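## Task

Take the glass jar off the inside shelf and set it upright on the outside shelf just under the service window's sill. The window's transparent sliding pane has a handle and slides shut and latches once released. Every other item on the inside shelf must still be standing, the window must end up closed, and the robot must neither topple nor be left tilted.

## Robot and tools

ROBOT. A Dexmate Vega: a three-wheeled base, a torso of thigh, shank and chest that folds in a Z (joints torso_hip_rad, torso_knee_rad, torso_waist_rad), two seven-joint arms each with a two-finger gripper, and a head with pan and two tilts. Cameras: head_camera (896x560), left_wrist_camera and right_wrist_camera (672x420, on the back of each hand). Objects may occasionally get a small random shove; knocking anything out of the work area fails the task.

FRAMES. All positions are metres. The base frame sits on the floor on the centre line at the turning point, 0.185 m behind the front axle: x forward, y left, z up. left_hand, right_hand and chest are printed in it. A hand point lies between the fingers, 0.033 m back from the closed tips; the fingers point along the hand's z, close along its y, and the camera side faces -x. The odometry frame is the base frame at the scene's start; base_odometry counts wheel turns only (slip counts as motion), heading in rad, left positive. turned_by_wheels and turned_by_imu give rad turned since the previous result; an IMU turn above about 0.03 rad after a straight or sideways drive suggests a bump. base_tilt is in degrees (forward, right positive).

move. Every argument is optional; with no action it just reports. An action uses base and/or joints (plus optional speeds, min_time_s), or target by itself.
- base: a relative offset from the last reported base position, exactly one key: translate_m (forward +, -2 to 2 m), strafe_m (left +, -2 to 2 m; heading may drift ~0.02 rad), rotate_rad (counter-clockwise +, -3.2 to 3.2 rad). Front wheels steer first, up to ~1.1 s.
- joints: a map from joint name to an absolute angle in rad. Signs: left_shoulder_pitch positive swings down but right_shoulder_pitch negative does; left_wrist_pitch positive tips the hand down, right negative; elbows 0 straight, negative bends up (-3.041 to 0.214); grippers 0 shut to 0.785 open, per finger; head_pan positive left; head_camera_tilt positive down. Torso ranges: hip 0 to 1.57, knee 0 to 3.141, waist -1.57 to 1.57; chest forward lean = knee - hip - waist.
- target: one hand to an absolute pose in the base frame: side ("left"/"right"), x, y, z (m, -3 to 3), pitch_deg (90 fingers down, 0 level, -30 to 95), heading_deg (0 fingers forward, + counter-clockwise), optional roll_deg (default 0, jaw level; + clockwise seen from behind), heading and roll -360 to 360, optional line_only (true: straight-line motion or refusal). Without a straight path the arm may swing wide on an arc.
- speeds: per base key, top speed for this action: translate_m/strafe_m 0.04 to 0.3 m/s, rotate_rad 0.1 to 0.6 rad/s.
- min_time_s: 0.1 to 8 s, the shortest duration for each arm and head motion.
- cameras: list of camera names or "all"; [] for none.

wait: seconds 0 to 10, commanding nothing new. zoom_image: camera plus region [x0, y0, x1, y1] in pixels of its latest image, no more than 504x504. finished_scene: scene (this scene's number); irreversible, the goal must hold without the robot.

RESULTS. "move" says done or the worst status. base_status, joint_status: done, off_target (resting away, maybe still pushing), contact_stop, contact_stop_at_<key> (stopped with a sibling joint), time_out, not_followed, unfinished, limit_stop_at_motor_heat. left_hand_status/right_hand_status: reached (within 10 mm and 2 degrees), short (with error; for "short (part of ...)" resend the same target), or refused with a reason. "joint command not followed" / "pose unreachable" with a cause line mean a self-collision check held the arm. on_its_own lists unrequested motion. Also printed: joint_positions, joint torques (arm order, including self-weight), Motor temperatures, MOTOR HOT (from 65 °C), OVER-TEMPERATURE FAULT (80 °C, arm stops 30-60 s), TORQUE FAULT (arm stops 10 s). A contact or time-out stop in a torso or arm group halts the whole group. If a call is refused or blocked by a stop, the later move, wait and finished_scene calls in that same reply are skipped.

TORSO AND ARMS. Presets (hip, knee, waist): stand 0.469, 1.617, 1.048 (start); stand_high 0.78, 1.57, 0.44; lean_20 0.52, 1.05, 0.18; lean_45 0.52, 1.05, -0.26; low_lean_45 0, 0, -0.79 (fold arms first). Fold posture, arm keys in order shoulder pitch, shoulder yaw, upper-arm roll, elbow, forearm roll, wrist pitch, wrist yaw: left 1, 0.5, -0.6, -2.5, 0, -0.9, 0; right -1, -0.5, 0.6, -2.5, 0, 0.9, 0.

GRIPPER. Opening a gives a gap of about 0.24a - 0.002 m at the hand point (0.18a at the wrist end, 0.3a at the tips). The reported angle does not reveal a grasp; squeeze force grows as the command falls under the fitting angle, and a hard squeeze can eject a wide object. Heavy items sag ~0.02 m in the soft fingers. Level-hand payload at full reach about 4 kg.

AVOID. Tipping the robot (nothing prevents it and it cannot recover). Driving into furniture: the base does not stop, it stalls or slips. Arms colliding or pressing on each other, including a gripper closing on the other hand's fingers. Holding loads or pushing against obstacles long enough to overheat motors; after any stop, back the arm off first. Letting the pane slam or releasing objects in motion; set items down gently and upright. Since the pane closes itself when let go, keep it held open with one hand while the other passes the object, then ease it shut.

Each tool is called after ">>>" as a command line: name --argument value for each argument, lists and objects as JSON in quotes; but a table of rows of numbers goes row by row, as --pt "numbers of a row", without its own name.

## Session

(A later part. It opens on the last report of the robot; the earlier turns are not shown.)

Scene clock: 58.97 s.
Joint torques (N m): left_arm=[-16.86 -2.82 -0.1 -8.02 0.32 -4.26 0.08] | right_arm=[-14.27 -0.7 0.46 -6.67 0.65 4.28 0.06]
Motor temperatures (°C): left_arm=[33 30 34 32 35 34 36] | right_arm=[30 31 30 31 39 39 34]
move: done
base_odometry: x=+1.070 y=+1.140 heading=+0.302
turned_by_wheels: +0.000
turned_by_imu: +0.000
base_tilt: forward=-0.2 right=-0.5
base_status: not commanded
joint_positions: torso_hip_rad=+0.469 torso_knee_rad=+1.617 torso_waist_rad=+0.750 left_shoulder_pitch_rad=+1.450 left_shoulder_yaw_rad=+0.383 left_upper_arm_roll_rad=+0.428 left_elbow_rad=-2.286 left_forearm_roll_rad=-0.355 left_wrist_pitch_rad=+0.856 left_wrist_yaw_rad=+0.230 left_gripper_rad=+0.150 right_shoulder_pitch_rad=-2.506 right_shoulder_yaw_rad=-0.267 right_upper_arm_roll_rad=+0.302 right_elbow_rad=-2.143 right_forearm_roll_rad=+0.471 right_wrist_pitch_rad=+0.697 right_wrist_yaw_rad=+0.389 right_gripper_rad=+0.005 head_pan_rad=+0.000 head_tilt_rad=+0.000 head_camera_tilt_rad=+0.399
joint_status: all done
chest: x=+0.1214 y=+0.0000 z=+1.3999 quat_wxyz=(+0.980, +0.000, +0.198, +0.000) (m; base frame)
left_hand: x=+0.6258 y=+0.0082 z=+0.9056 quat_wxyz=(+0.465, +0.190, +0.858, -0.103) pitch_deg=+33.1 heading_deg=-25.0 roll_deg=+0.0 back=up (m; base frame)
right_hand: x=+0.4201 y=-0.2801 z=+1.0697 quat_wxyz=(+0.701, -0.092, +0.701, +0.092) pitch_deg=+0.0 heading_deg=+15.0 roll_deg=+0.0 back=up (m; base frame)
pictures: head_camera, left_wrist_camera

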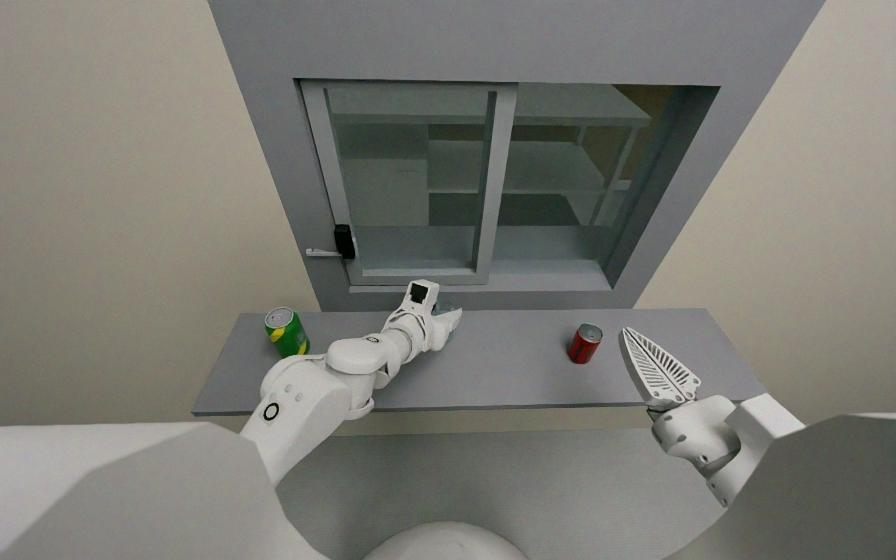

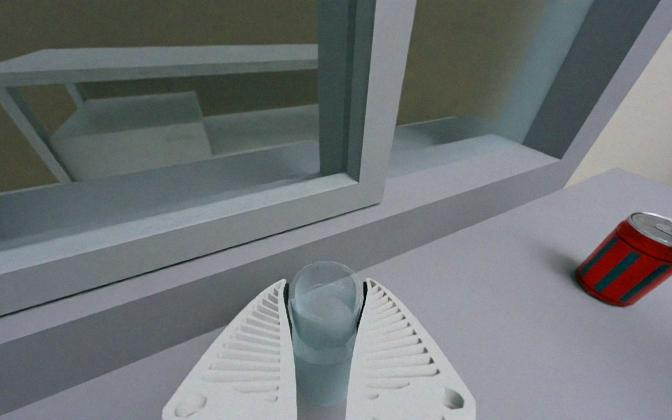

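>>> move --joints '{"left_gripper_rad": 0.3}' --cameras '[]'

>>> move --target '{"side":"left","x":0.635,"y":0.004,"z":0.903,"pitch_deg":33,"heading_deg":-25,"roll_deg":0,"line_only":true}' --cameras '["left_wrist_camera"]'

>>> move --joints '{"left_gripper_rad": 0.15}' --cameras '[]'

>>> move --joints '{"left_gripper_rad": 0.06}' --cameras '["left_wrist_camera"]'

Scene clock: 60.37 s.
Joint torques (N m): left_arm=[-17.73 -3.07 -0.23 -7.53 0.25 -4.13 -0.05] | right_arm=[-14.2 -0.16 0.77 -6.32 0.54 4.09 0.16]
Motor temperatures (°C): left_arm=[33 30 34 32 35 34 36] | right_arm=[30 31 30 31 39 40 34]
move: done
base_odometry: x=+1.070 y=+1.140 heading=+0.302
turned_by_wheels: +0.000
turned_by_imu: +0.000
base_tilt: forward=-0.6 right=-0.5
base_status: not commanded
joint_positions: torso_hip_rad=+0.469 torso_knee_rad=+1.617 torso_waist_rad=+0.750 left_shoulder_pitch_rad=+1.450 left_shoulder_yaw_rad=+0.383 left_upper_arm_roll_rad=+0.428 left_elbow_rad=-2.286 left_forearm_roll_rad=-0.355 left_wrist_pitch_rad=+0.856 left_wrist_yaw_rad=+0.230 left_gripper_rad=+0.300 right_shoulder_pitch_rad=-2.506 right_shoulder_yaw_rad=-0.267 right_upper_arm_roll_rad=+0.302 right_elbow_rad=-2.143 right_forearm_roll_rad=+0.471 right_wrist_pitch_rad=+0.697 right_wrist_yaw_rad=+0.389 right_gripper_rad=+0.005 head_pan_rad=+0.000 head_tilt_rad=+0.000 head_camera_tilt_rad=+0.399
joint_status: all done
chest: x=+0.1214 y=+0.0000 z=+1.3999 quat_wxyz=(+0.980, +0.000, +0.198, +0.000) (m; base frame)
left_hand: x=+0.6258 y=+0.0082 z=+0.9056 quat_wxyz=(+0.465, +0.190, +0.858, -0.103) pitch_deg=+33.1 heading_deg=-25.0 roll_deg=+0.0 back=up (m; base frame)
right_hand: x=+0.4201 y=-0.2801 z=+1.0697 quat_wxyz=(+0.701, -0.092, +0.701, +0.092) pitch_deg=+0.0 heading_deg=+15.0 roll_deg=+0.0 back=up (m; base frame)
pictures: none
No camera images: "cameras" was empty.

Scene clock: 61.50 s.
Joint torques (N m): left_arm=[-17.73 -2.06 -0.55 -7.01 0.24 -4.24 -0.14] | right_arm=[-14.55 -0.76 0.51 -6.57 0.7 4.05 0.02]
Motor temperatures (°C): left_arm=[33 30 33 32 35 34 36] | right_arm=[30 31 30 31 39 40 34]
move: done
base_odometry: x=+1.070 y=+1.140 heading=+0.302
turned_by_wheels: +0.000
turned_by_imu: +0.000
base_tilt: forward=-0.4 right=-0.6
base_status: not commanded
joint_positions: torso_hip_rad=+0.469 torso_knee_rad=+1.617 torso_waist_rad=+0.750 left_shoulder_pitch_rad=+1.424 left_shoulder_yaw_rad=+0.371 left_upper_arm_roll_rad=+0.437 left_elbow_rad=-2.256 left_forearm_roll_rad=-0.353 left_wrist_pitch_rad=+0.853 left_wrist_yaw_rad=+0.228 left_gripper_rad=+0.300 right_shoulder_pitch_rad=-2.506 right_shoulder_yaw_rad=-0.267 right_upper_arm_roll_rad=+0.302 right_elbow_rad=-2.143 right_forearm_roll_rad=+0.471 right_wrist_pitch_rad=+0.697 right_wrist_yaw_rad=+0.389 right_gripper_rad=+0.005 head_pan_rad=+0.000 head_tilt_rad=+0.000 head_camera_tilt_rad=+0.399
joint_status: not commanded
chest: x=+0.1214 y=+0.0000 z=+1.3999 quat_wxyz=(+0.980, +0.000, +0.198, +0.000) (m; base frame)
left_hand: x=+0.6336 y=+0.0048 z=+0.9030 quat_wxyz=(+0.465, +0.190, +0.858, -0.103) pitch_deg=+33.1 heading_deg=-25.0 roll_deg=+0.0 back=up (m; base frame)
left_hand_status: reached (straight line, planned for 0.4 s): 2 mm and 0.1 deg off.
right_hand: x=+0.4201 y=-0.2801 z=+1.0697 quat_wxyz=(+0.701, -0.092, +0.701, +0.092) pitch_deg=+0.0 heading_deg=+15.0 roll_deg=+0.0 back=up (m; base frame)
pictures: left_wrist_camera

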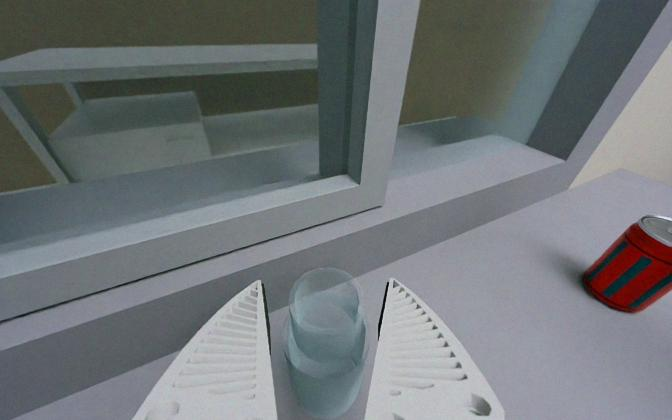

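Scene clock: 62.13 s.
Joint torques (N m): left_arm=[-17.95 -3.49 -0.26 -7.39 0.25 -4.36 -0.11] | right_arm=[-14.43 -0.13 0.63 -6.96 0.53 3.69 0.12]
Motor temperatures (°C): left_arm=[33 30 33 32 35 34 36] | right_arm=[30 31 30 31 39 40 34]
move: done
base_odometry: x=+1.070 y=+1.140 heading=+0.302
turned_by_wheels: +0.000
turned_by_imu: +0.000
base_tilt: forward=-0.3 right=-0.7
base_status: not commanded
joint_positions: torso_hip_rad=+0.469 torso_knee_rad=+1.617 torso_waist_rad=+0.750 left_shoulder_pitch_rad=+1.421 left_shoulder_yaw_rad=+0.370 left_upper_arm_roll_rad=+0.439 left_elbow_rad=-2.252 left_forearm_roll_rad=-0.352 left_wrist_pitch_rad=+0.852 left_wrist_yaw_rad=+0.228 left_gripper_rad=+0.150 right_shoulder_pitch_rad=-2.506 right_shoulder_yaw_rad=-0.267 right_upper_arm_roll_rad=+0.302 right_elbow_rad=-2.143 right_forearm_roll_rad=+0.471 right_wrist_pitch_rad=+0.697 right_wrist_yaw_rad=+0.389 right_gripper_rad=+0.005 head_pan_rad=+0.000 head_tilt_rad=+0.000 head_camera_tilt_rad=+0.399
joint_status: all done
chest: x=+0.1214 y=+0.0000 z=+1.3999 quat_wxyz=(+0.980, +0.000, +0.198, +0.000) (m; base frame)
left_hand: x=+0.6345 y=+0.0044 z=+0.9026 quat_wxyz=(+0.465, +0.190, +0.858, -0.103) pitch_deg=+33.1 heading_deg=-25.0 roll_deg=+0.0 back=up (m; base frame)
right_hand: x=+0.4201 y=-0.2801 z=+1.0697 quat_wxyz=(+0.701, -0.092, +0.701, +0.092) pitch_deg=+0.0 heading_deg=+15.0 roll_deg=+0.0 back=up (m; base frame)
pictures: none
No camera images: "cameras" was empty.

Scene clock: 62.70 s.
Joint torques (N m): left_arm=[-17.57 -3.43 -0.68 -8.18 0.32 -4.54 -0.22] | right_arm=[-13.58 -0.21 0.48 -7.27 0.61 4.11 0.05]
Motor temperatures (°C): left_arm=[33 30 33 32 35 34 36] | right_arm=[30 31 30 31 39 40 34]
move: done
base_odometry: x=+1.070 y=+1.140 heading=+0.302
turned_by_wheels: +0.000
turned_by_imu: +0.000
base_tilt: forward=-0.2 right=-0.5
base_status: not commanded
joint_positions: torso_hip_rad=+0.469 torso_knee_rad=+1.617 torso_waist_rad=+0.750 left_shoulder_pitch_rad=+1.420 left_shoulder_yaw_rad=+0.370 left_upper_arm_roll_rad=+0.439 left_elbow_rad=-2.252 left_forearm_roll_rad=-0.352 left_wrist_pitch_rad=+0.852 left_wrist_yaw_rad=+0.228 left_gripper_rad=+0.060 right_shoulder_pitch_rad=-2.506 right_shoulder_yaw_rad=-0.267 right_upper_arm_roll_rad=+0.302 right_elbow_rad=-2.143 right_forearm_roll_rad=+0.471 right_wrist_pitch_rad=+0.697 right_wrist_yaw_rad=+0.389 right_gripper_rad=+0.005 head_pan_rad=+0.000 head_tilt_rad=+0.000 head_camera_tilt_rad=+0.399
joint_status: all done
chest: x=+0.1214 y=+0.0000 z=+1.3999 quat_wxyz=(+0.980, +0.000, +0.198, +0.000) (m; base frame)
left_hand: x=+0.6347 y=+0.0043 z=+0.9025 quat_wxyz=(+0.465, +0.190, +0.858, -0.103) pitch_deg=+33.1 heading_deg=-25.0 roll_deg=+0.0 back=up (m; base frame)
right_hand: x=+0.4201 y=-0.2801 z=+1.0697 quat_wxyz=(+0.701, -0.092, +0.701, +0.092) pitch_deg=+0.0 heading_deg=+15.0 roll_deg=+0.0 back=up (m; base frame)
pictures: left_wrist_camera

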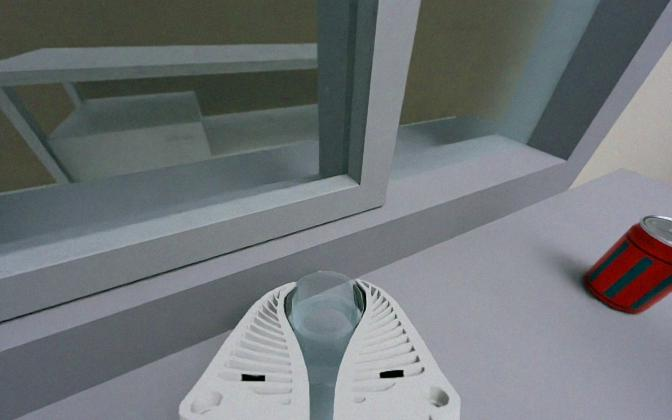

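>>> move --target '{"side":"left","x":0.63,"y":0.01,"z":0.95,"pitch_deg":33,"heading_deg":-25,"roll_deg":0,"line_only":true}' --cameras '["head_camera","left_wrist_camera"]'

>>> move --target '{"side":"left","x":0.56,"y":0.05,"z":1.10,"pitch_deg":33,"heading_deg":-20,"roll_deg":0,"line_only":true}' --cameras '["head_camera","left_wrist_camera"]'

Scene clock: 65.37 s.
Joint torques (N m): left_arm=[-19.23 -2.78 -4.9 -10.65 -0.19 -4.47 0.2] | right_arm=[-13.64 -0.15 0.87 -7.66 0.66 4 0.03]
Motor temperatures (°C): left_arm=[33 30 33 32 35 35 36] | right_arm=[30 31 30 31 39 40 34]
move: done
base_odometry: x=+1.070 y=+1.140 heading=+0.302
turned_by_wheels: +0.000
turned_by_imu: +0.000
base_tilt: forward=-0.4 right=-0.4
base_status: not commanded
joint_positions: torso_hip_rad=+0.469 torso_knee_rad=+1.617 torso_waist_rad=+0.750 left_shoulder_pitch_rad=+1.413 left_shoulder_yaw_rad=+0.352 left_upper_arm_roll_rad=+0.386 left_elbow_rad=-2.405 left_forearm_roll_rad=-0.401 left_wrist_pitch_rad=+1.026 left_wrist_yaw_rad=+0.253 left_gripper_rad=+0.060 right_shoulder_pitch_rad=-2.506 right_shoulder_yaw_rad=-0.267 right_upper_arm_roll_rad=+0.302 right_elbow_rad=-2.143 right_forearm_roll_rad=+0.471 right_wrist_pitch_rad=+0.697 right_wrist_yaw_rad=+0.389 right_gripper_rad=+0.005 head_pan_rad=+0.000 head_tilt_rad=+0.000 head_camera_tilt_rad=+0.399
joint_status: not commanded
chest: x=+0.1214 y=+0.0000 z=+1.3999 quat_wxyz=(+0.980, +0.000, +0.198, +0.000) (m; base frame)
left_hand: x=+0.6298 y=+0.0098 z=+0.9482 quat_wxyz=(+0.465, +0.190, +0.858, -0.103) pitch_deg=+33.1 heading_deg=-25.0 roll_deg=+0.0 back=up (m; base frame)
left_hand_status: reached (straight line, planned for 0.9 s): 2 mm and 0.1 deg off.
right_hand: x=+0.4201 y=-0.2801 z=+1.0697 quat_wxyz=(+0.701, -0.092, +0.701, +0.092) pitch_deg=+0.0 heading_deg=+15.0 roll_deg=+0.0 back=up (m; base frame)
pictures: head_camera, left_wrist_camera

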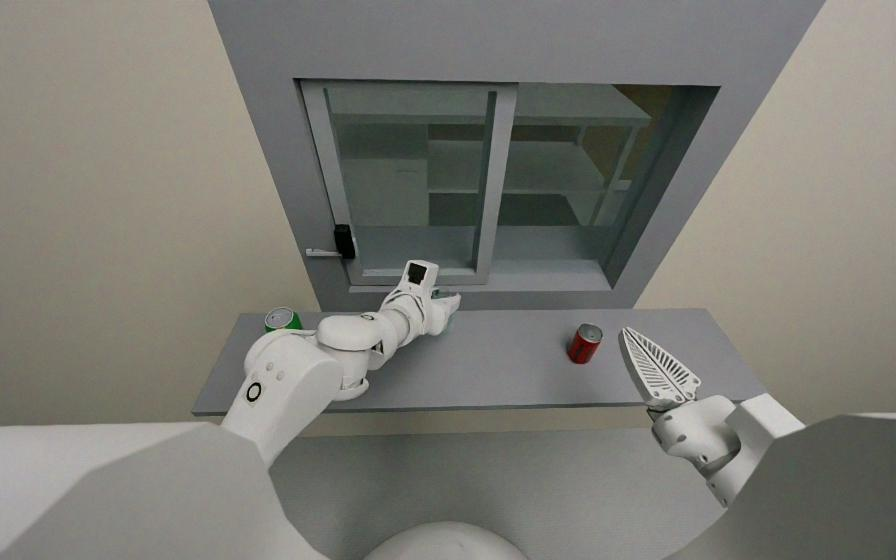

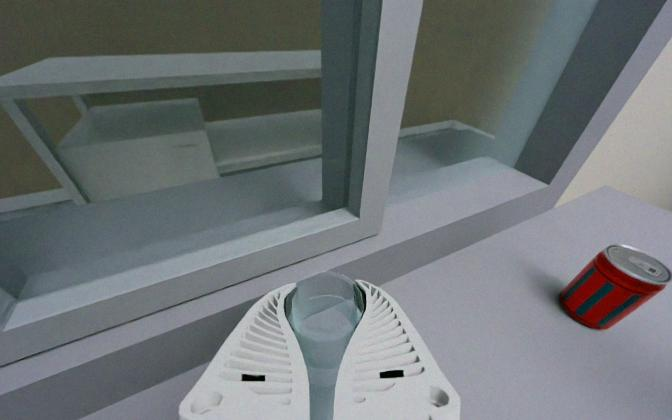

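Scene clock: 65.67 s.
Joint torques (N m): left_arm=[-18.89 -3.8 -5.27 -9.42 -0.27 -4.01 0.29] | right_arm=[-14.14 -0.9 0.5 -6.82 0.56 3.93 0.05]
Motor temperatures (°C): left_arm=[33 30 33 32 35 35 36] | right_arm=[30 31 30 31 39 40 34]
move: refused
base_odometry: x=+1.070 y=+1.140 heading=+0.302
turned_by_wheels: +0.000
turned_by_imu: +0.000
base_tilt: forward=-0.3 right=-0.4
base_status: not commanded
joint_positions: torso_hip_rad=+0.469 torso_knee_rad=+1.617 torso_waist_rad=+0.750 left_shoulder_pitch_rad=+1.413 left_shoulder_yaw_rad=+0.352 left_upper_arm_roll_rad=+0.385 left_elbow_rad=-2.407 left_forearm_roll_rad=-0.402 left_wrist_pitch_rad=+1.028 left_wrist_yaw_rad=+0.253 left_gripper_rad=+0.060 right_shoulder_pitch_rad=-2.506 right_shoulder_yaw_rad=-0.267 right_upper_arm_roll_rad=+0.302 right_elbow_rad=-2.143 right_forearm_roll_rad=+0.471 right_wrist_pitch_rad=+0.697 right_wrist_yaw_rad=+0.389 right_gripper_rad=+0.005 head_pan_rad=+0.000 head_tilt_rad=+0.000 head_camera_tilt_rad=+0.399
joint_status: not commanded
chest: x=+0.1214 y=+0.0000 z=+1.3999 quat_wxyz=(+0.980, +0.000, +0.198, +0.000) (m; base frame)
left_hand: x=+0.6297 y=+0.0099 z=+0.9487 quat_wxyz=(+0.465, +0.190, +0.858, -0.103) pitch_deg=+33.1 heading_deg=-25.0 roll_deg=+0.0 back=up (m; base frame)
left_hand_status: refused: the best posture that gets there brings the left upper arm within 0.8 cm of the left forearm (limit 2.6). Nothing moved.
right_hand: x=+0.4201 y=-0.2801 z=+1.0697 quat_wxyz=(+0.701, -0.092, +0.701, +0.092) pitch_deg=+0.0 heading_deg=+15.0 roll_deg=+0.0 back=up (m; base frame)
pictures: head_camera, left_wrist_camera

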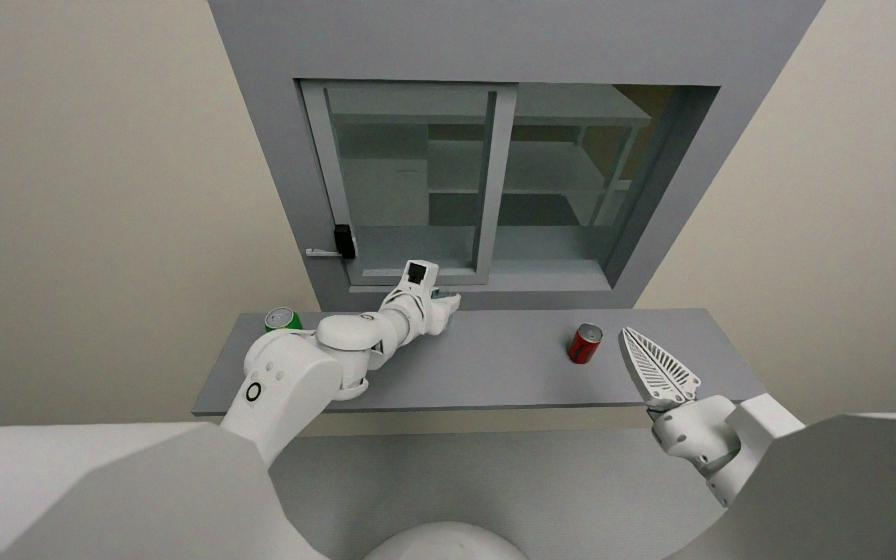

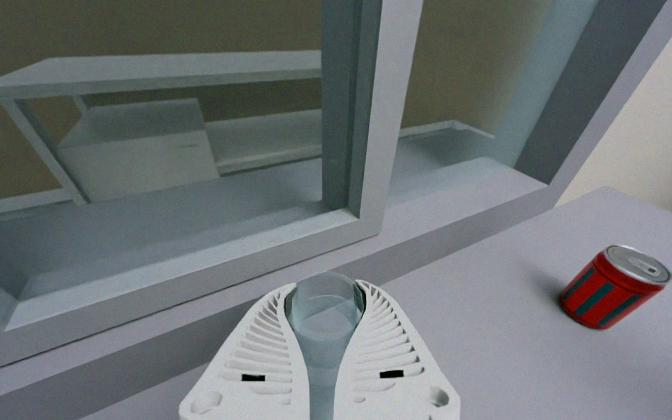

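>>> move --target '{"side":"left","x":0.625,"y":0.03,"z":1.11,"pitch_deg":33,"heading_deg":-22,"roll_deg":0,"line_only":true}' --cameras '[]'

>>> move --target '{"side":"left","x":0.60,"y":0.14,"z":1.12,"pitch_deg":33,"heading_deg":-15,"roll_deg":0,"line_only":true}' --cameras '["left_wrist_camera","head_camera"]'

Scene clock: 66.73 s.
Joint torques (N m): left_arm=[-18.28 -3.4 -5.11 -10.01 -0.19 -3.93 0.19] | right_arm=[-14.06 -0.58 0.09 -7.64 0.66 4.35 -0.11]
Motor temperatures (°C): left_arm=[33 30 33 32 35 35 36] | right_arm=[30 31 30 31 39 40 34]
move: refused
base_odometry: x=+1.070 y=+1.140 heading=+0.302
turned_by_wheels: +0.000
turned_by_imu: +0.000
base_tilt: forward=-0.3 right=-0.3
base_status: not commanded
joint_positions: torso_hip_rad=+0.469 torso_knee_rad=+1.617 torso_waist_rad=+0.750 left_shoulder_pitch_rad=+1.413 left_shoulder_yaw_rad=+0.351 left_upper_arm_roll_rad=+0.385 left_elbow_rad=-2.409 left_forearm_roll_rad=-0.403 left_wrist_pitch_rad=+1.030 left_wrist_yaw_rad=+0.254 left_gripper_rad=+0.060 right_shoulder_pitch_rad=-2.506 right_shoulder_yaw_rad=-0.267 right_upper_arm_roll_rad=+0.302 right_elbow_rad=-2.143 right_forearm_roll_rad=+0.471 right_wrist_pitch_rad=+0.697 right_wrist_yaw_rad=+0.389 right_gripper_rad=+0.005 head_pan_rad=+0.000 head_tilt_rad=+0.000 head_camera_tilt_rad=+0.399
joint_status: not commanded
chest: x=+0.1214 y=+0.0000 z=+1.3999 quat_wxyz=(+0.980, +0.000, +0.198, +0.000) (m; base frame)
left_hand: x=+0.6296 y=+0.0100 z=+0.9493 quat_wxyz=(+0.465, +0.190, +0.858, -0.103) pitch_deg=+33.1 heading_deg=-25.0 roll_deg=+0.0 back=up (m; base frame)
left_hand_status: refused: you asked line_only, and the move would not run on a straight line (no straight line was possible) but on a checked arc of 5.9 s: over the whole arc the hand travels 0.82 m to end 0.16 m from its start, up to 0.27 m off the straight line; left_forearm_roll_rad turns most, 1.75 rad; on the way or at its end the hand turns up to 178 deg from its attitude at the start. Nothing moved.
right_hand: x=+0.4201 y=-0.2801 z=+1.0697 quat_wxyz=(+0.701, -0.092, +0.701, +0.092) pitch_deg=+0.0 heading_deg=+15.0 roll_deg=+0.0 back=up (m; base frame)
pictures: none
No camera images: "cameras" was empty.

not run: a stop came earlier in this reply.

>>> move --target '{"side":"left","x":0.62,"y":0.10,"z":1.03,"pitch_deg":33,"heading_deg":-20,"roll_deg":0,"line_only":true}' --cameras '[]'

>>> wait --seconds 0.5 --cameras '[]'

>>> move --target '{"side":"left","x":0.60,"y":0.14,"z":1.12,"pitch_deg":33,"heading_deg":-15,"roll_deg":0,"line_only":true}' --cameras '["left_wrist_camera","head_camera"]'

Scene clock: 69.93 s.
Joint torques (N m): left_arm=[-6.61 -0.49 -5.29 -8.28 -0.41 -4.66 -0.35] | right_arm=[-14.6 -0.29 1.14 -6.67 0.7 3.81 0.09]
Motor temperatures (°C): left_arm=[33 30 33 33 35 35 36] | right_arm=[31 31 30 31 39 40 34]
move: done
base_odometry: x=+1.070 y=+1.140 heading=+0.302
turned_by_wheels: +0.000
turned_by_imu: +0.000
base_tilt: forward=-0.5 right=-0.5
base_status: not commanded
joint_positions: torso_hip_rad=+0.469 torso_knee_rad=+1.617 torso_waist_rad=+0.750 left_shoulder_pitch_rad=+1.446 left_shoulder_yaw_rad=+0.293 left_upper_arm_roll_rad=+0.067 left_elbow_rad=-2.693 left_forearm_roll_rad=-0.553 left_wrist_pitch_rad=+1.356 left_wrist_yaw_rad=+0.231 left_gripper_rad=+0.060 right_shoulder_pitch_rad=-2.506 right_shoulder_yaw_rad=-0.267 right_upper_arm_roll_rad=+0.302 right_elbow_rad=-2.143 right_forearm_roll_rad=+0.471 right_wrist_pitch_rad=+0.697 right_wrist_yaw_rad=+0.389 right_gripper_rad=+0.005 head_pan_rad=+0.000 head_tilt_rad=+0.000 head_camera_tilt_rad=+0.399
joint_status: not commanded
chest: x=+0.1214 y=+0.0000 z=+1.3999 quat_wxyz=(+0.980, +0.000, +0.198, +0.000) (m; base frame)
left_hand: x=+0.6202 y=+0.0988 z=+1.0287 quat_wxyz=(+0.469, +0.153, +0.866, -0.083) pitch_deg=+33.0 heading_deg=-20.1 roll_deg=+0.0 back=up (m; base frame)
left_hand_status: reached (straight line, planned for 1.4 s): 2 mm and 0.1 deg off.
right_hand: x=+0.4201 y=-0.2801 z=+1.0697 quat_wxyz=(+0.701, -0.092, +0.701, +0.092) pitch_deg=+0.0 heading_deg=+15.0 roll_deg=+0.0 back=up (m; base frame)
pictures: none
No camera images: "cameras" was empty.

Scene clock: 70.43 s.
Joint torques (N m): left_arm=[-6.22 -0.43 -5.23 -8.46 -0.35 -4.62 -0.24] | right_arm=[-14.48 -0.61 0.2 -6.86 0.66 4.34 0.18]
Motor temperatures (°C): left_arm=[33 30 33 33 35 35 36] | right_arm=[31 31 30 31 39 40 34]
base_odometry: x=+1.070 y=+1.140 heading=+0.302
turned_by_wheels: +0.000
turned_by_imu: +0.000
base_tilt: forward=-0.3 right=-0.7
base_status: not commanded
joint_positions: torso_hip_rad=+0.469 torso_knee_rad=+1.617 torso_waist_rad=+0.750 left_shoulder_pitch_rad=+1.446 left_shoulder_yaw_rad=+0.293 left_upper_arm_roll_rad=+0.064 left_elbow_rad=-2.696 left_forearm_roll_rad=-0.555 left_wrist_pitch_rad=+1.359 left_wrist_yaw_rad=+0.231 left_gripper_rad=+0.060 right_shoulder_pitch_rad=-2.506 right_shoulder_yaw_rad=-0.267 right_upper_arm_roll_rad=+0.302 right_elbow_rad=-2.143 right_forearm_roll_rad=+0.471 right_wrist_pitch_rad=+0.697 right_wrist_yaw_rad=+0.389 right_gripper_rad=+0.005 head_pan_rad=+0.000 head_tilt_rad=+0.000 head_camera_tilt_rad=+0.399
joint_status: not commanded
chest: x=+0.1214 y=+0.0000 z=+1.3999 quat_wxyz=(+0.980, +0.000, +0.198, +0.000) (m; base frame)
left_hand: x=+0.6200 y=+0.0996 z=+1.0293 quat_wxyz=(+0.470, +0.153, +0.866, -0.083) pitch_deg=+33.0 heading_deg=-20.0 roll_deg=+0.0 back=up (m; base frame)
left_hand_status: reached (straight line, planned for 1.4 s): 1 mm and 0.1 deg off.
right_hand: x=+0.4201 y=-0.2801 z=+1.0697 quat_wxyz=(+0.701, -0.092, +0.701, +0.092) pitch_deg=+0.0 heading_deg=+15.0 roll_deg=+0.0 back=up (m; base frame)
wait: 0.50 s; at rest by 0.27 s
pictures: none
No camera images: "cameras" was empty.

Scene clock: 70.73 s.
Joint torques (N m): left_arm=[-6.21 -0.9 -4.87 -8.43 -0.37 -4.53 -0.19] | right_arm=[-13.7 -1.02 0.87 -7.34 0.63 3.96 0.06]
Motor temperatures (°C): left_arm=[33 30 33 33 35 35 36] | right_arm=[31 31 30 31 39 40 34]
move: refused
base_odometry: x=+1.070 y=+1.140 heading=+0.302
turned_by_wheels: +0.000
turned_by_imu: +0.000
base_tilt: forward=-0.3 right=-0.5
base_status: not commanded
joint_positions: torso_hip_rad=+0.469 torso_knee_rad=+1.617 torso_waist_rad=+0.750 left_shoulder_pitch_rad=+1.446 left_shoulder_yaw_rad=+0.292 left_upper_arm_roll_rad=+0.063 left_elbow_rad=-2.696 left_forearm_roll_rad=-0.555 left_wrist_pitch_rad=+1.360 left_wrist_yaw_rad=+0.231 left_gripper_rad=+0.060 right_shoulder_pitch_rad=-2.506 right_shoulder_yaw_rad=-0.267 right_upper_arm_roll_rad=+0.302 right_elbow_rad=-2.143 right_forearm_roll_rad=+0.471 right_wrist_pitch_rad=+0.697 right_wrist_yaw_rad=+0.389 right_gripper_rad=+0.005 head_pan_rad=+0.000 head_tilt_rad=+0.000 head_camera_tilt_rad=+0.399
joint_status: not commanded
chest: x=+0.1214 y=+0.0000 z=+1.3999 quat_wxyz=(+0.980, +0.000, +0.198, +0.000) (m; base frame)
left_hand: x=+0.6199 y=+0.0998 z=+1.0294 quat_wxyz=(+0.470, +0.153, +0.866, -0.083) pitch_deg=+33.1 heading_deg=-20.0 roll_deg=+0.0 back=up (m; base frame)
left_hand_status: refused: you asked line_only, and the move would not run on a straight line (the straight line was blocked) but on a checked arc of 9.7 s: over the whole arc the hand travels 2.52 m to end 0.10 m from its start, up to 0.87 m off the straight line; left_upper_arm_roll_rad turns most, 3.00 rad; on the way or at its end the hand turns up to 180 deg from its attitude at the start. Nothing moved.
right_hand: x=+0.4201 y=-0.2801 z=+1.0697 quat_wxyz=(+0.701, -0.092, +0.701, +0.092) pitch_deg=+0.0 heading_deg=+15.0 roll_deg=+0.0 back=up (m; base frame)
pictures: head_camera, left_wrist_camera

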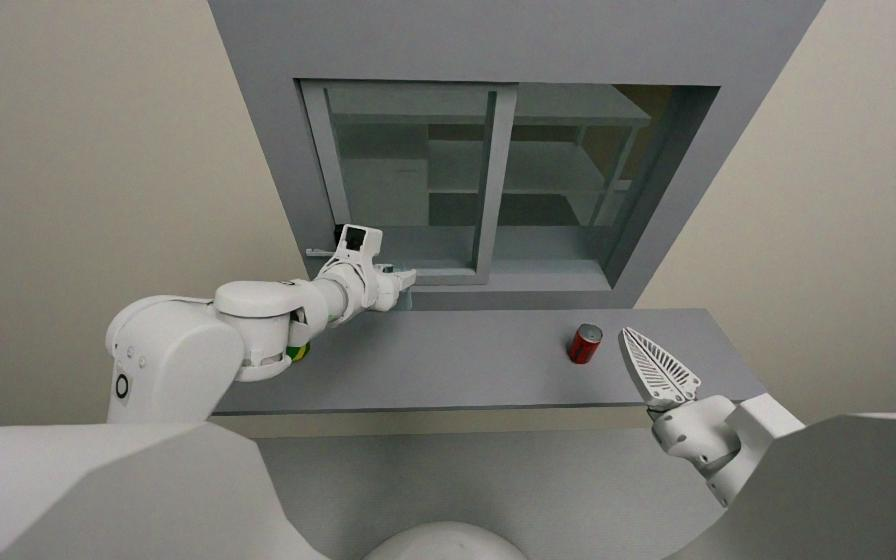

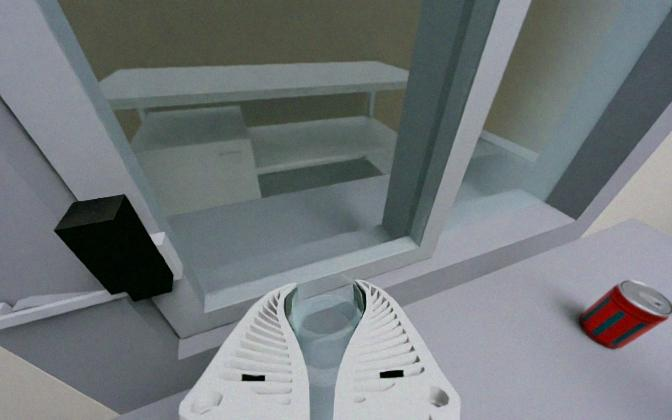

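>>> move --target '{"side":"left","x":0.50,"y":0.32,"z":1.08,"pitch_deg":30,"heading_deg":-12,"roll_deg":0,"line_only":true}' --cameras '[]'

>>> move --target '{"side":"left","x":0.46,"y":0.48,"z":1.10,"pitch_deg":33,"heading_deg":-12,"roll_deg":0,"line_only":true}' --cameras '[]'

Scene clock: 71.60 s.
Joint torques (N m): left_arm=[-7.38 -1.82 -4.97 -9.26 -0.44 -4.88 -0.1] | right_arm=[-14.15 -0.77 0.62 -7.21 0.6 3.97 0.23]
Motor temperatures (°C): left_arm=[33 30 33 33 35 35 36] | right_arm=[31 31 30 31 39 40 34]
move: refused
base_odometry: x=+1.070 y=+1.140 heading=+0.302
turned_by_wheels: +0.000
turned_by_imu: +0.000
base_tilt: forward=-0.4 right=-0.7
base_status: not commanded
joint_positions: torso_hip_rad=+0.469 torso_knee_rad=+1.617 torso_waist_rad=+0.750 left_shoulder_pitch_rad=+1.446 left_shoulder_yaw_rad=+0.292 left_upper_arm_roll_rad=+0.062 left_elbow_rad=-2.697 left_forearm_roll_rad=-0.555 left_wrist_pitch_rad=+1.360 left_wrist_yaw_rad=+0.231 left_gripper_rad=+0.060 right_shoulder_pitch_rad=-2.506 right_shoulder_yaw_rad=-0.267 right_upper_arm_roll_rad=+0.302 right_elbow_rad=-2.143 right_forearm_roll_rad=+0.471 right_wrist_pitch_rad=+0.697 right_wrist_yaw_rad=+0.389 right_gripper_rad=+0.005 head_pan_rad=+0.000 head_tilt_rad=+0.000 head_camera_tilt_rad=+0.399
joint_status: not commanded
chest: x=+0.1214 y=+0.0000 z=+1.3999 quat_wxyz=(+0.980, +0.000, +0.198, +0.000) (m; base frame)
left_hand: x=+0.6199 y=+0.1000 z=+1.0296 quat_wxyz=(+0.470, +0.153, +0.866, -0.083) pitch_deg=+33.1 heading_deg=-20.0 roll_deg=+0.0 back=up (m; base frame)
left_hand_status: refused: you asked line_only, and the move would not run on a straight line (the straight line was blocked) but on a checked arc of 5.4 s: over the whole arc the hand travels 0.36 m to end 0.26 m from its start, up to 0.09 m off the straight line; left_shoulder_pitch_rad turns most, 1.59 rad; on the way or at its end the hand turns up to 13 deg from its attitude at the start. Nothing moved.
right_hand: x=+0.4201 y=-0.2801 z=+1.0697 quat_wxyz=(+0.701, -0.092, +0.701, +0.092) pitch_deg=+0.0 heading_deg=+15.0 roll_deg=+0.0 back=up (m; base frame)
pictures: none
No camera images: "cameras" was empty.

not run: a stop came earlier in this reply.

>>> move --target '{"side":"left","x":0.50,"y":0.32,"z":1.08,"pitch_deg":30,"heading_deg":-12,"roll_deg":0}' --cameras '["head_camera","left_wrist_camera"]'

Scene clock: 78.73 s.
Joint torques (N m): left_arm=[4.81 -0.64 -9.77 -3.14 0.13 -5.56 -0.26] | right_arm=[-13.9 -1.1 1.11 -6.1 0.67 4.12 0.02]
Motor temperatures (°C): left_arm=[33 30 34 33 35 35 36] | right_arm=[31 31 30 31 39 40 34]
move: done
base_odometry: x=+1.070 y=+1.140 heading=+0.302
turned_by_wheels: +0.000
turned_by_imu: +0.000
base_tilt: forward=-0.4 right=-0.7
base_status: not commanded
joint_positions: torso_hip_rad=+0.469 torso_knee_rad=+1.617 torso_waist_rad=+0.750 left_shoulder_pitch_rad=+3.036 left_shoulder_yaw_rad=+0.820 left_upper_arm_roll_rad=-1.110 left_elbow_rad=-2.659 left_forearm_roll_rad=-1.142 left_wrist_pitch_rad=+0.038 left_wrist_yaw_rad=+0.190 left_gripper_rad=+0.060 right_shoulder_pitch_rad=-2.506 right_shoulder_yaw_rad=-0.267 right_upper_arm_roll_rad=+0.302 right_elbow_rad=-2.143 right_forearm_roll_rad=+0.471 right_wrist_pitch_rad=+0.697 right_wrist_yaw_rad=+0.389 right_gripper_rad=+0.005 head_pan_rad=+0.000 head_tilt_rad=+0.000 head_camera_tilt_rad=+0.399
joint_status: not commanded
chest: x=+0.1214 y=+0.0000 z=+1.3999 quat_wxyz=(+0.980, +0.000, +0.198, +0.000) (m; base frame)
left_hand: x=+0.4996 y=+0.3205 z=+1.0790 quat_wxyz=(+0.497, +0.090, +0.862, -0.052) pitch_deg=+30.1 heading_deg=-11.9 roll_deg=+0.0 back=up (m; base frame)
left_hand_status: reached (checked arc [the straight line was blocked; over the whole arc the hand travels 0.36 m to end 0.26 m from its start, up to 0.09 m off the straight line; left_shoulder_pitch_rad turns most, 1.59 rad; on the way or at its end the hand turns up to 13 deg from its attitude at the start], planned for 5.3 s): 1 mm and 0.1 deg off.
right_hand: x=+0.4201 y=-0.2801 z=+1.0697 quat_wxyz=(+0.701, -0.092, +0.701, +0.092) pitch_deg=+0.0 heading_deg=+15.0 roll_deg=+0.0 back=up (m; base frame)
pictures: head_camera, left_wrist_camera

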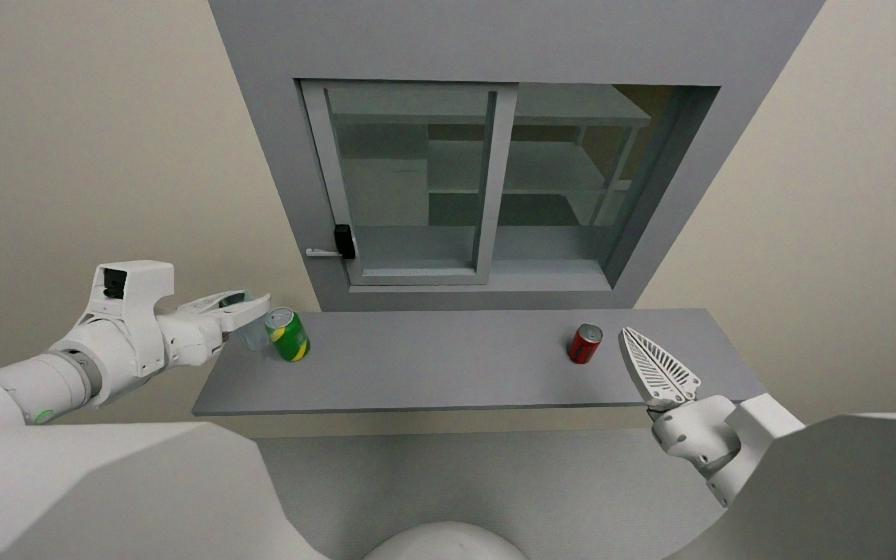

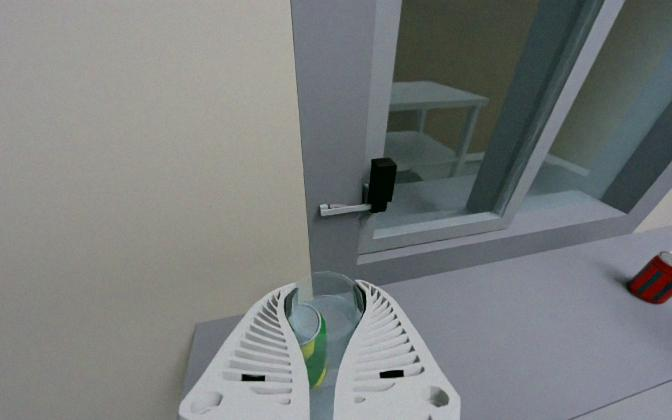

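>>> move --target '{"side":"left","x":0.4565,"y":0.42,"z":1.11,"pitch_deg":33,"heading_deg":-12,"roll_deg":0}' --cameras '[]'

>>> move --joints '{"right_gripper_rad": 0.28}' --cameras '[]'

>>> move --target '{"side":"right","x":0.575,"y":0.175,"z":1.064,"pitch_deg":0,"heading_deg":15,"roll_deg":0}' --cameras '["head_camera","right_wrist_camera"]'

Scene clock: 82.33 s.
Joint torques (N m): left_arm=[8.5 -4.52 -11.07 -1.05 -0.89 -4.53 0.1] | right_arm=[-13.96 -0.13 0.38 -6.52 0.74 3.95 0.21]
Motor temperatures (°C): left_arm=[33 30 34 32 35 35 36] | right_arm=[31 31 30 31 39 40 34]
move: done
base_odometry: x=+1.070 y=+1.140 heading=+0.302
turned_by_wheels: +0.000
turned_by_imu: +0.000
base_tilt: forward=-0.4 right=-0.6
base_status: not commanded
joint_positions: torso_hip_rad=+0.469 torso_knee_rad=+1.617 torso_waist_rad=+0.750 left_shoulder_pitch_rad=+3.041 left_shoulder_yaw_rad=+0.547 left_upper_arm_roll_rad=-1.313 left_elbow_rad=-2.530 left_forearm_roll_rad=-1.231 left_wrist_pitch_rad=+0.115 left_wrist_yaw_rad=-0.239 left_gripper_rad=+0.060 right_shoulder_pitch_rad=-2.506 right_shoulder_yaw_rad=-0.267 right_upper_arm_roll_rad=+0.302 right_elbow_rad=-2.143 right_forearm_roll_rad=+0.471 right_wrist_pitch_rad=+0.697 right_wrist_yaw_rad=+0.389 right_gripper_rad=+0.005 head_pan_rad=+0.000 head_tilt_rad=+0.000 head_camera_tilt_rad=+0.399
joint_status: not commanded
chest: x=+0.1214 y=+0.0000 z=+1.3999 quat_wxyz=(+0.980, +0.000, +0.198, +0.000) (m; base frame)
left_hand: x=+0.4570 y=+0.4189 z=+1.1093 quat_wxyz=(+0.475, +0.092, +0.874, -0.050) pitch_deg=+33.0 heading_deg=-12.0 roll_deg=+0.0 back=up (m; base frame)
left_hand_status: reached (straight line, planned for 1.7 s): 1 mm and 0.0 deg off.
right_hand: x=+0.4201 y=-0.2801 z=+1.0697 quat_wxyz=(+0.701, -0.092, +0.701, +0.092) pitch_deg=+0.0 heading_deg=+15.0 roll_deg=+0.0 back=up (m; base frame)
pictures: none
No camera images: "cameras" was empty.

Scene clock: 83.13 s.
Joint torques (N m): left_arm=[8.62 -4.11 -11.21 -1.43 -0.9 -4.34 -0.1] | right_arm=[-13.54 -1.17 0.43 -7.41 0.62 3.95 0.24]
Motor temperatures (°C): left_arm=[33 30 34 32 35 35 36] | right_arm=[31 31 30 31 39 40 34]
move: done
base_odometry: x=+1.070 y=+1.140 heading=+0.302
turned_by_wheels: +0.000
turned_by_imu: +0.000
base_tilt: forward=-0.4 right=-0.8
base_status: not commanded
joint_positions: torso_hip_rad=+0.469 torso_knee_rad=+1.617 torso_waist_rad=+0.750 left_shoulder_pitch_rad=+3.041 left_shoulder_yaw_rad=+0.544 left_upper_arm_roll_rad=-1.315 left_elbow_rad=-2.529 left_forearm_roll_rad=-1.232 left_wrist_pitch_rad=+0.115 left_wrist_yaw_rad=-0.243 left_gripper_rad=+0.060 right_shoulder_pitch_rad=-2.506 right_shoulder_yaw_rad=-0.267 right_upper_arm_roll_rad=+0.302 right_elbow_rad=-2.143 right_forearm_roll_rad=+0.471 right_wrist_pitch_rad=+0.697 right_wrist_yaw_rad=+0.389 right_gripper_rad=+0.280 head_pan_rad=+0.000 head_tilt_rad=+0.000 head_camera_tilt_rad=+0.399
joint_status: all done
chest: x=+0.1214 y=+0.0000 z=+1.3999 quat_wxyz=(+0.980, +0.000, +0.198, +0.000) (m; base frame)
left_hand: x=+0.4565 y=+0.4197 z=+1.1097 quat_wxyz=(+0.474, +0.092, +0.874, -0.050) pitch_deg=+33.0 heading_deg=-12.0 roll_deg=+0.0 back=up (m; base frame)
right_hand: x=+0.4201 y=-0.2801 z=+1.0697 quat_wxyz=(+0.701, -0.092, +0.701, +0.092) pitch_deg=+0.0 heading_deg=+15.0 roll_deg=+0.0 back=up (m; base frame)
pictures: none
No camera images: "cameras" was empty.

Scene clock: 101.97 s.
Joint torques (N m): left_arm=[9.03 -4.69 -11.19 -0.65 -0.87 -4.22 -0.12] | right_arm=[42.95 6.01 48.68 -12.34 -14.04 -11.07 -1.6]
Motor temperatures (°C): left_arm=[33 30 35 32 35 35 36] | right_arm=[33 31 37 32 52 43 34]
move: short
TORQUE FAULT: right_forearm_roll_rad reached its load limit. The right arm stopped for 10 seconds, dropped its targets and accepts commands again: back off and push less far. Before the stop ended, the hold on right_forearm_roll_rad was turned back by 1.0 degrees, the way its load pushed it. The stop added 9.6 s to the call and to motion_time.
base_odometry: x=+1.070 y=+1.140 heading=+0.302
turned_by_wheels: +0.000
turned_by_imu: +0.001
base_tilt: forward=-0.5 right=-0.6
base_status: not commanded
joint_positions: torso_hip_rad=+0.469 torso_knee_rad=+1.617 torso_waist_rad=+0.750 left_shoulder_pitch_rad=+3.041 left_shoulder_yaw_rad=+0.544 left_upper_arm_roll_rad=-1.315 left_elbow_rad=-2.528 left_forearm_roll_rad=-1.232 left_wrist_pitch_rad=+0.116 left_wrist_yaw_rad=-0.244 left_gripper_rad=+0.060 right_shoulder_pitch_rad=-1.140 right_shoulder_yaw_rad=-0.283 right_upper_arm_roll_rad=-1.235 right_elbow_rad=-1.928 right_forearm_roll_rad=-2.113 right_wrist_pitch_rad=+0.149 right_wrist_yaw_rad=+1.160 right_gripper_rad=+0.280 head_pan_rad=+0.000 head_tilt_rad=+0.000 head_camera_tilt_rad=+0.399
joint_status: not commanded
chest: x=+0.1210 y=+0.0000 z=+1.3999 quat_wxyz=(+0.980, +0.000, +0.198, +0.000) (m; base frame)
left_hand: x=+0.4561 y=+0.4199 z=+1.1099 quat_wxyz=(+0.474, +0.092, +0.874, -0.050) pitch_deg=+33.0 heading_deg=-12.0 roll_deg=+0.0 back=up (m; base frame)
right_hand: x=+0.4755 y=+0.1684 z=+0.8191 quat_wxyz=(+0.164, -0.926, +0.024, -0.340) pitch_deg=+45.6 heading_deg=+24.2 roll_deg=+27.2 back=down (m; base frame)
right_hand_status: short (part of a checked arc of 10.5 s [a long move; over the whole arc the hand travels 1.17 m to end 0.48 m from its start, up to 0.40 m off the straight line; right_forearm_roll_rad turns most, 3.25 rad; on the way or at its end the hand turns up to 180 deg from its attitude at the start], the rest not played, planned for 9.9 s): torque_fault, 264 mm and 51.6 deg off.
pictures: head_camera, right_wrist_camera

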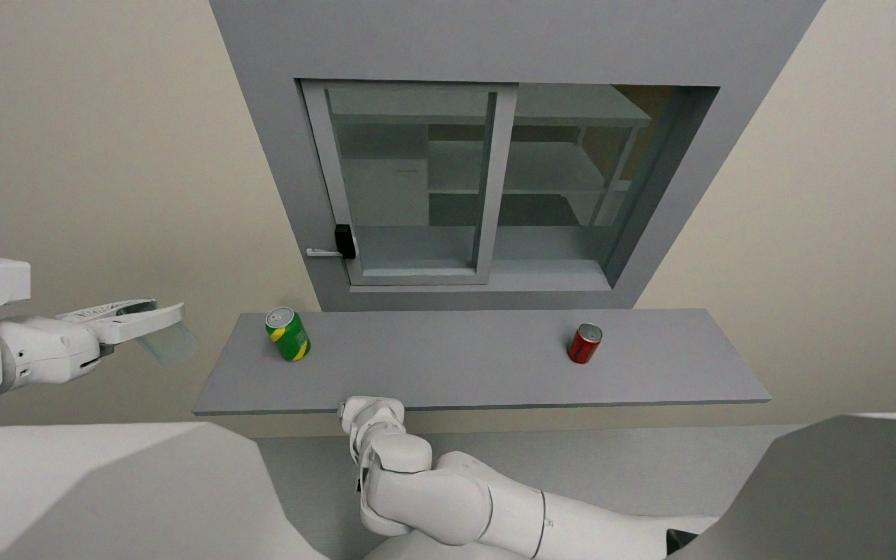

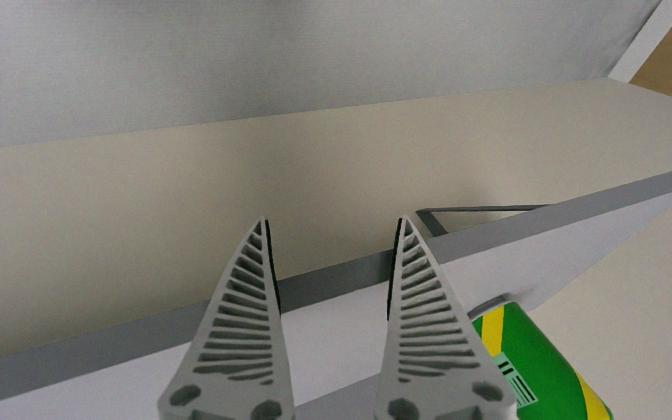

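>>> move --joints '{"right_shoulder_pitch_rad":-1.345,"right_shoulder_yaw_rad":-0.281,"right_upper_arm_roll_rad":-1.004,"right_elbow_rad":-1.96,"right_forearm_roll_rad":-1.725,"right_wrist_pitch_rad":0.231,"right_wrist_yaw_rad":1.044}' --cameras '["head_camera"]' --min_time_s 2.5

Scene clock: 106.13 s.
Joint torques (N m): left_arm=[8.53 -4.18 -11.05 -0.33 -0.86 -4.88 0] | right_arm=[-4.89 5.5 6.73 -9.74 0.74 -0.33 -0.91]
Motor temperatures (°C): left_arm=[33 30 35 32 35 35 36] | right_arm=[33 31 37 32 52 43 34]
move: done
base_odometry: x=+1.070 y=+1.140 heading=+0.302
turned_by_wheels: +0.000
turned_by_imu: +0.000
base_tilt: forward=-0.4 right=-0.6
base_status: not commanded
joint_positions: torso_hip_rad=+0.469 torso_knee_rad=+1.617 torso_waist_rad=+0.750 left_shoulder_pitch_rad=+3.041 left_shoulder_yaw_rad=+0.544 left_upper_arm_roll_rad=-1.315 left_elbow_rad=-2.528 left_forearm_roll_rad=-1.232 left_wrist_pitch_rad=+0.116 left_wrist_yaw_rad=-0.244 left_gripper_rad=+0.060 right_shoulder_pitch_rad=-1.342 right_shoulder_yaw_rad=-0.281 right_upper_arm_roll_rad=-1.008 right_elbow_rad=-1.959 right_forearm_roll_rad=-1.730 right_wrist_pitch_rad=+0.230 right_wrist_yaw_rad=+1.046 right_gripper_rad=+0.280 head_pan_rad=+0.000 head_tilt_rad=+0.000 head_camera_tilt_rad=+0.399
joint_status: all done
chest: x=+0.1213 y=+0.0000 z=+1.3999 quat_wxyz=(+0.980, +0.000, +0.198, +0.000) (m; base frame)
left_hand: x=+0.4563 y=+0.4199 z=+1.1098 quat_wxyz=(+0.474, +0.092, +0.874, -0.050) pitch_deg=+33.0 heading_deg=-12.0 roll_deg=+0.0 back=up (m; base frame)
right_hand: x=+0.3651 y=+0.1931 z=+0.7652 quat_wxyz=(+0.253, -0.951, +0.128, -0.124) pitch_deg=+57.2 heading_deg=+56.2 roll_deg=+71.5 (m; base frame)
pictures: head_camera

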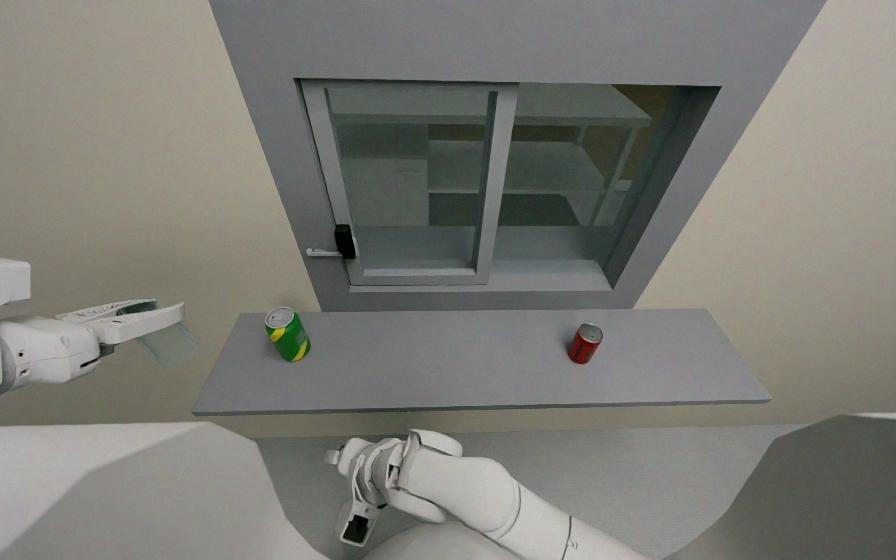

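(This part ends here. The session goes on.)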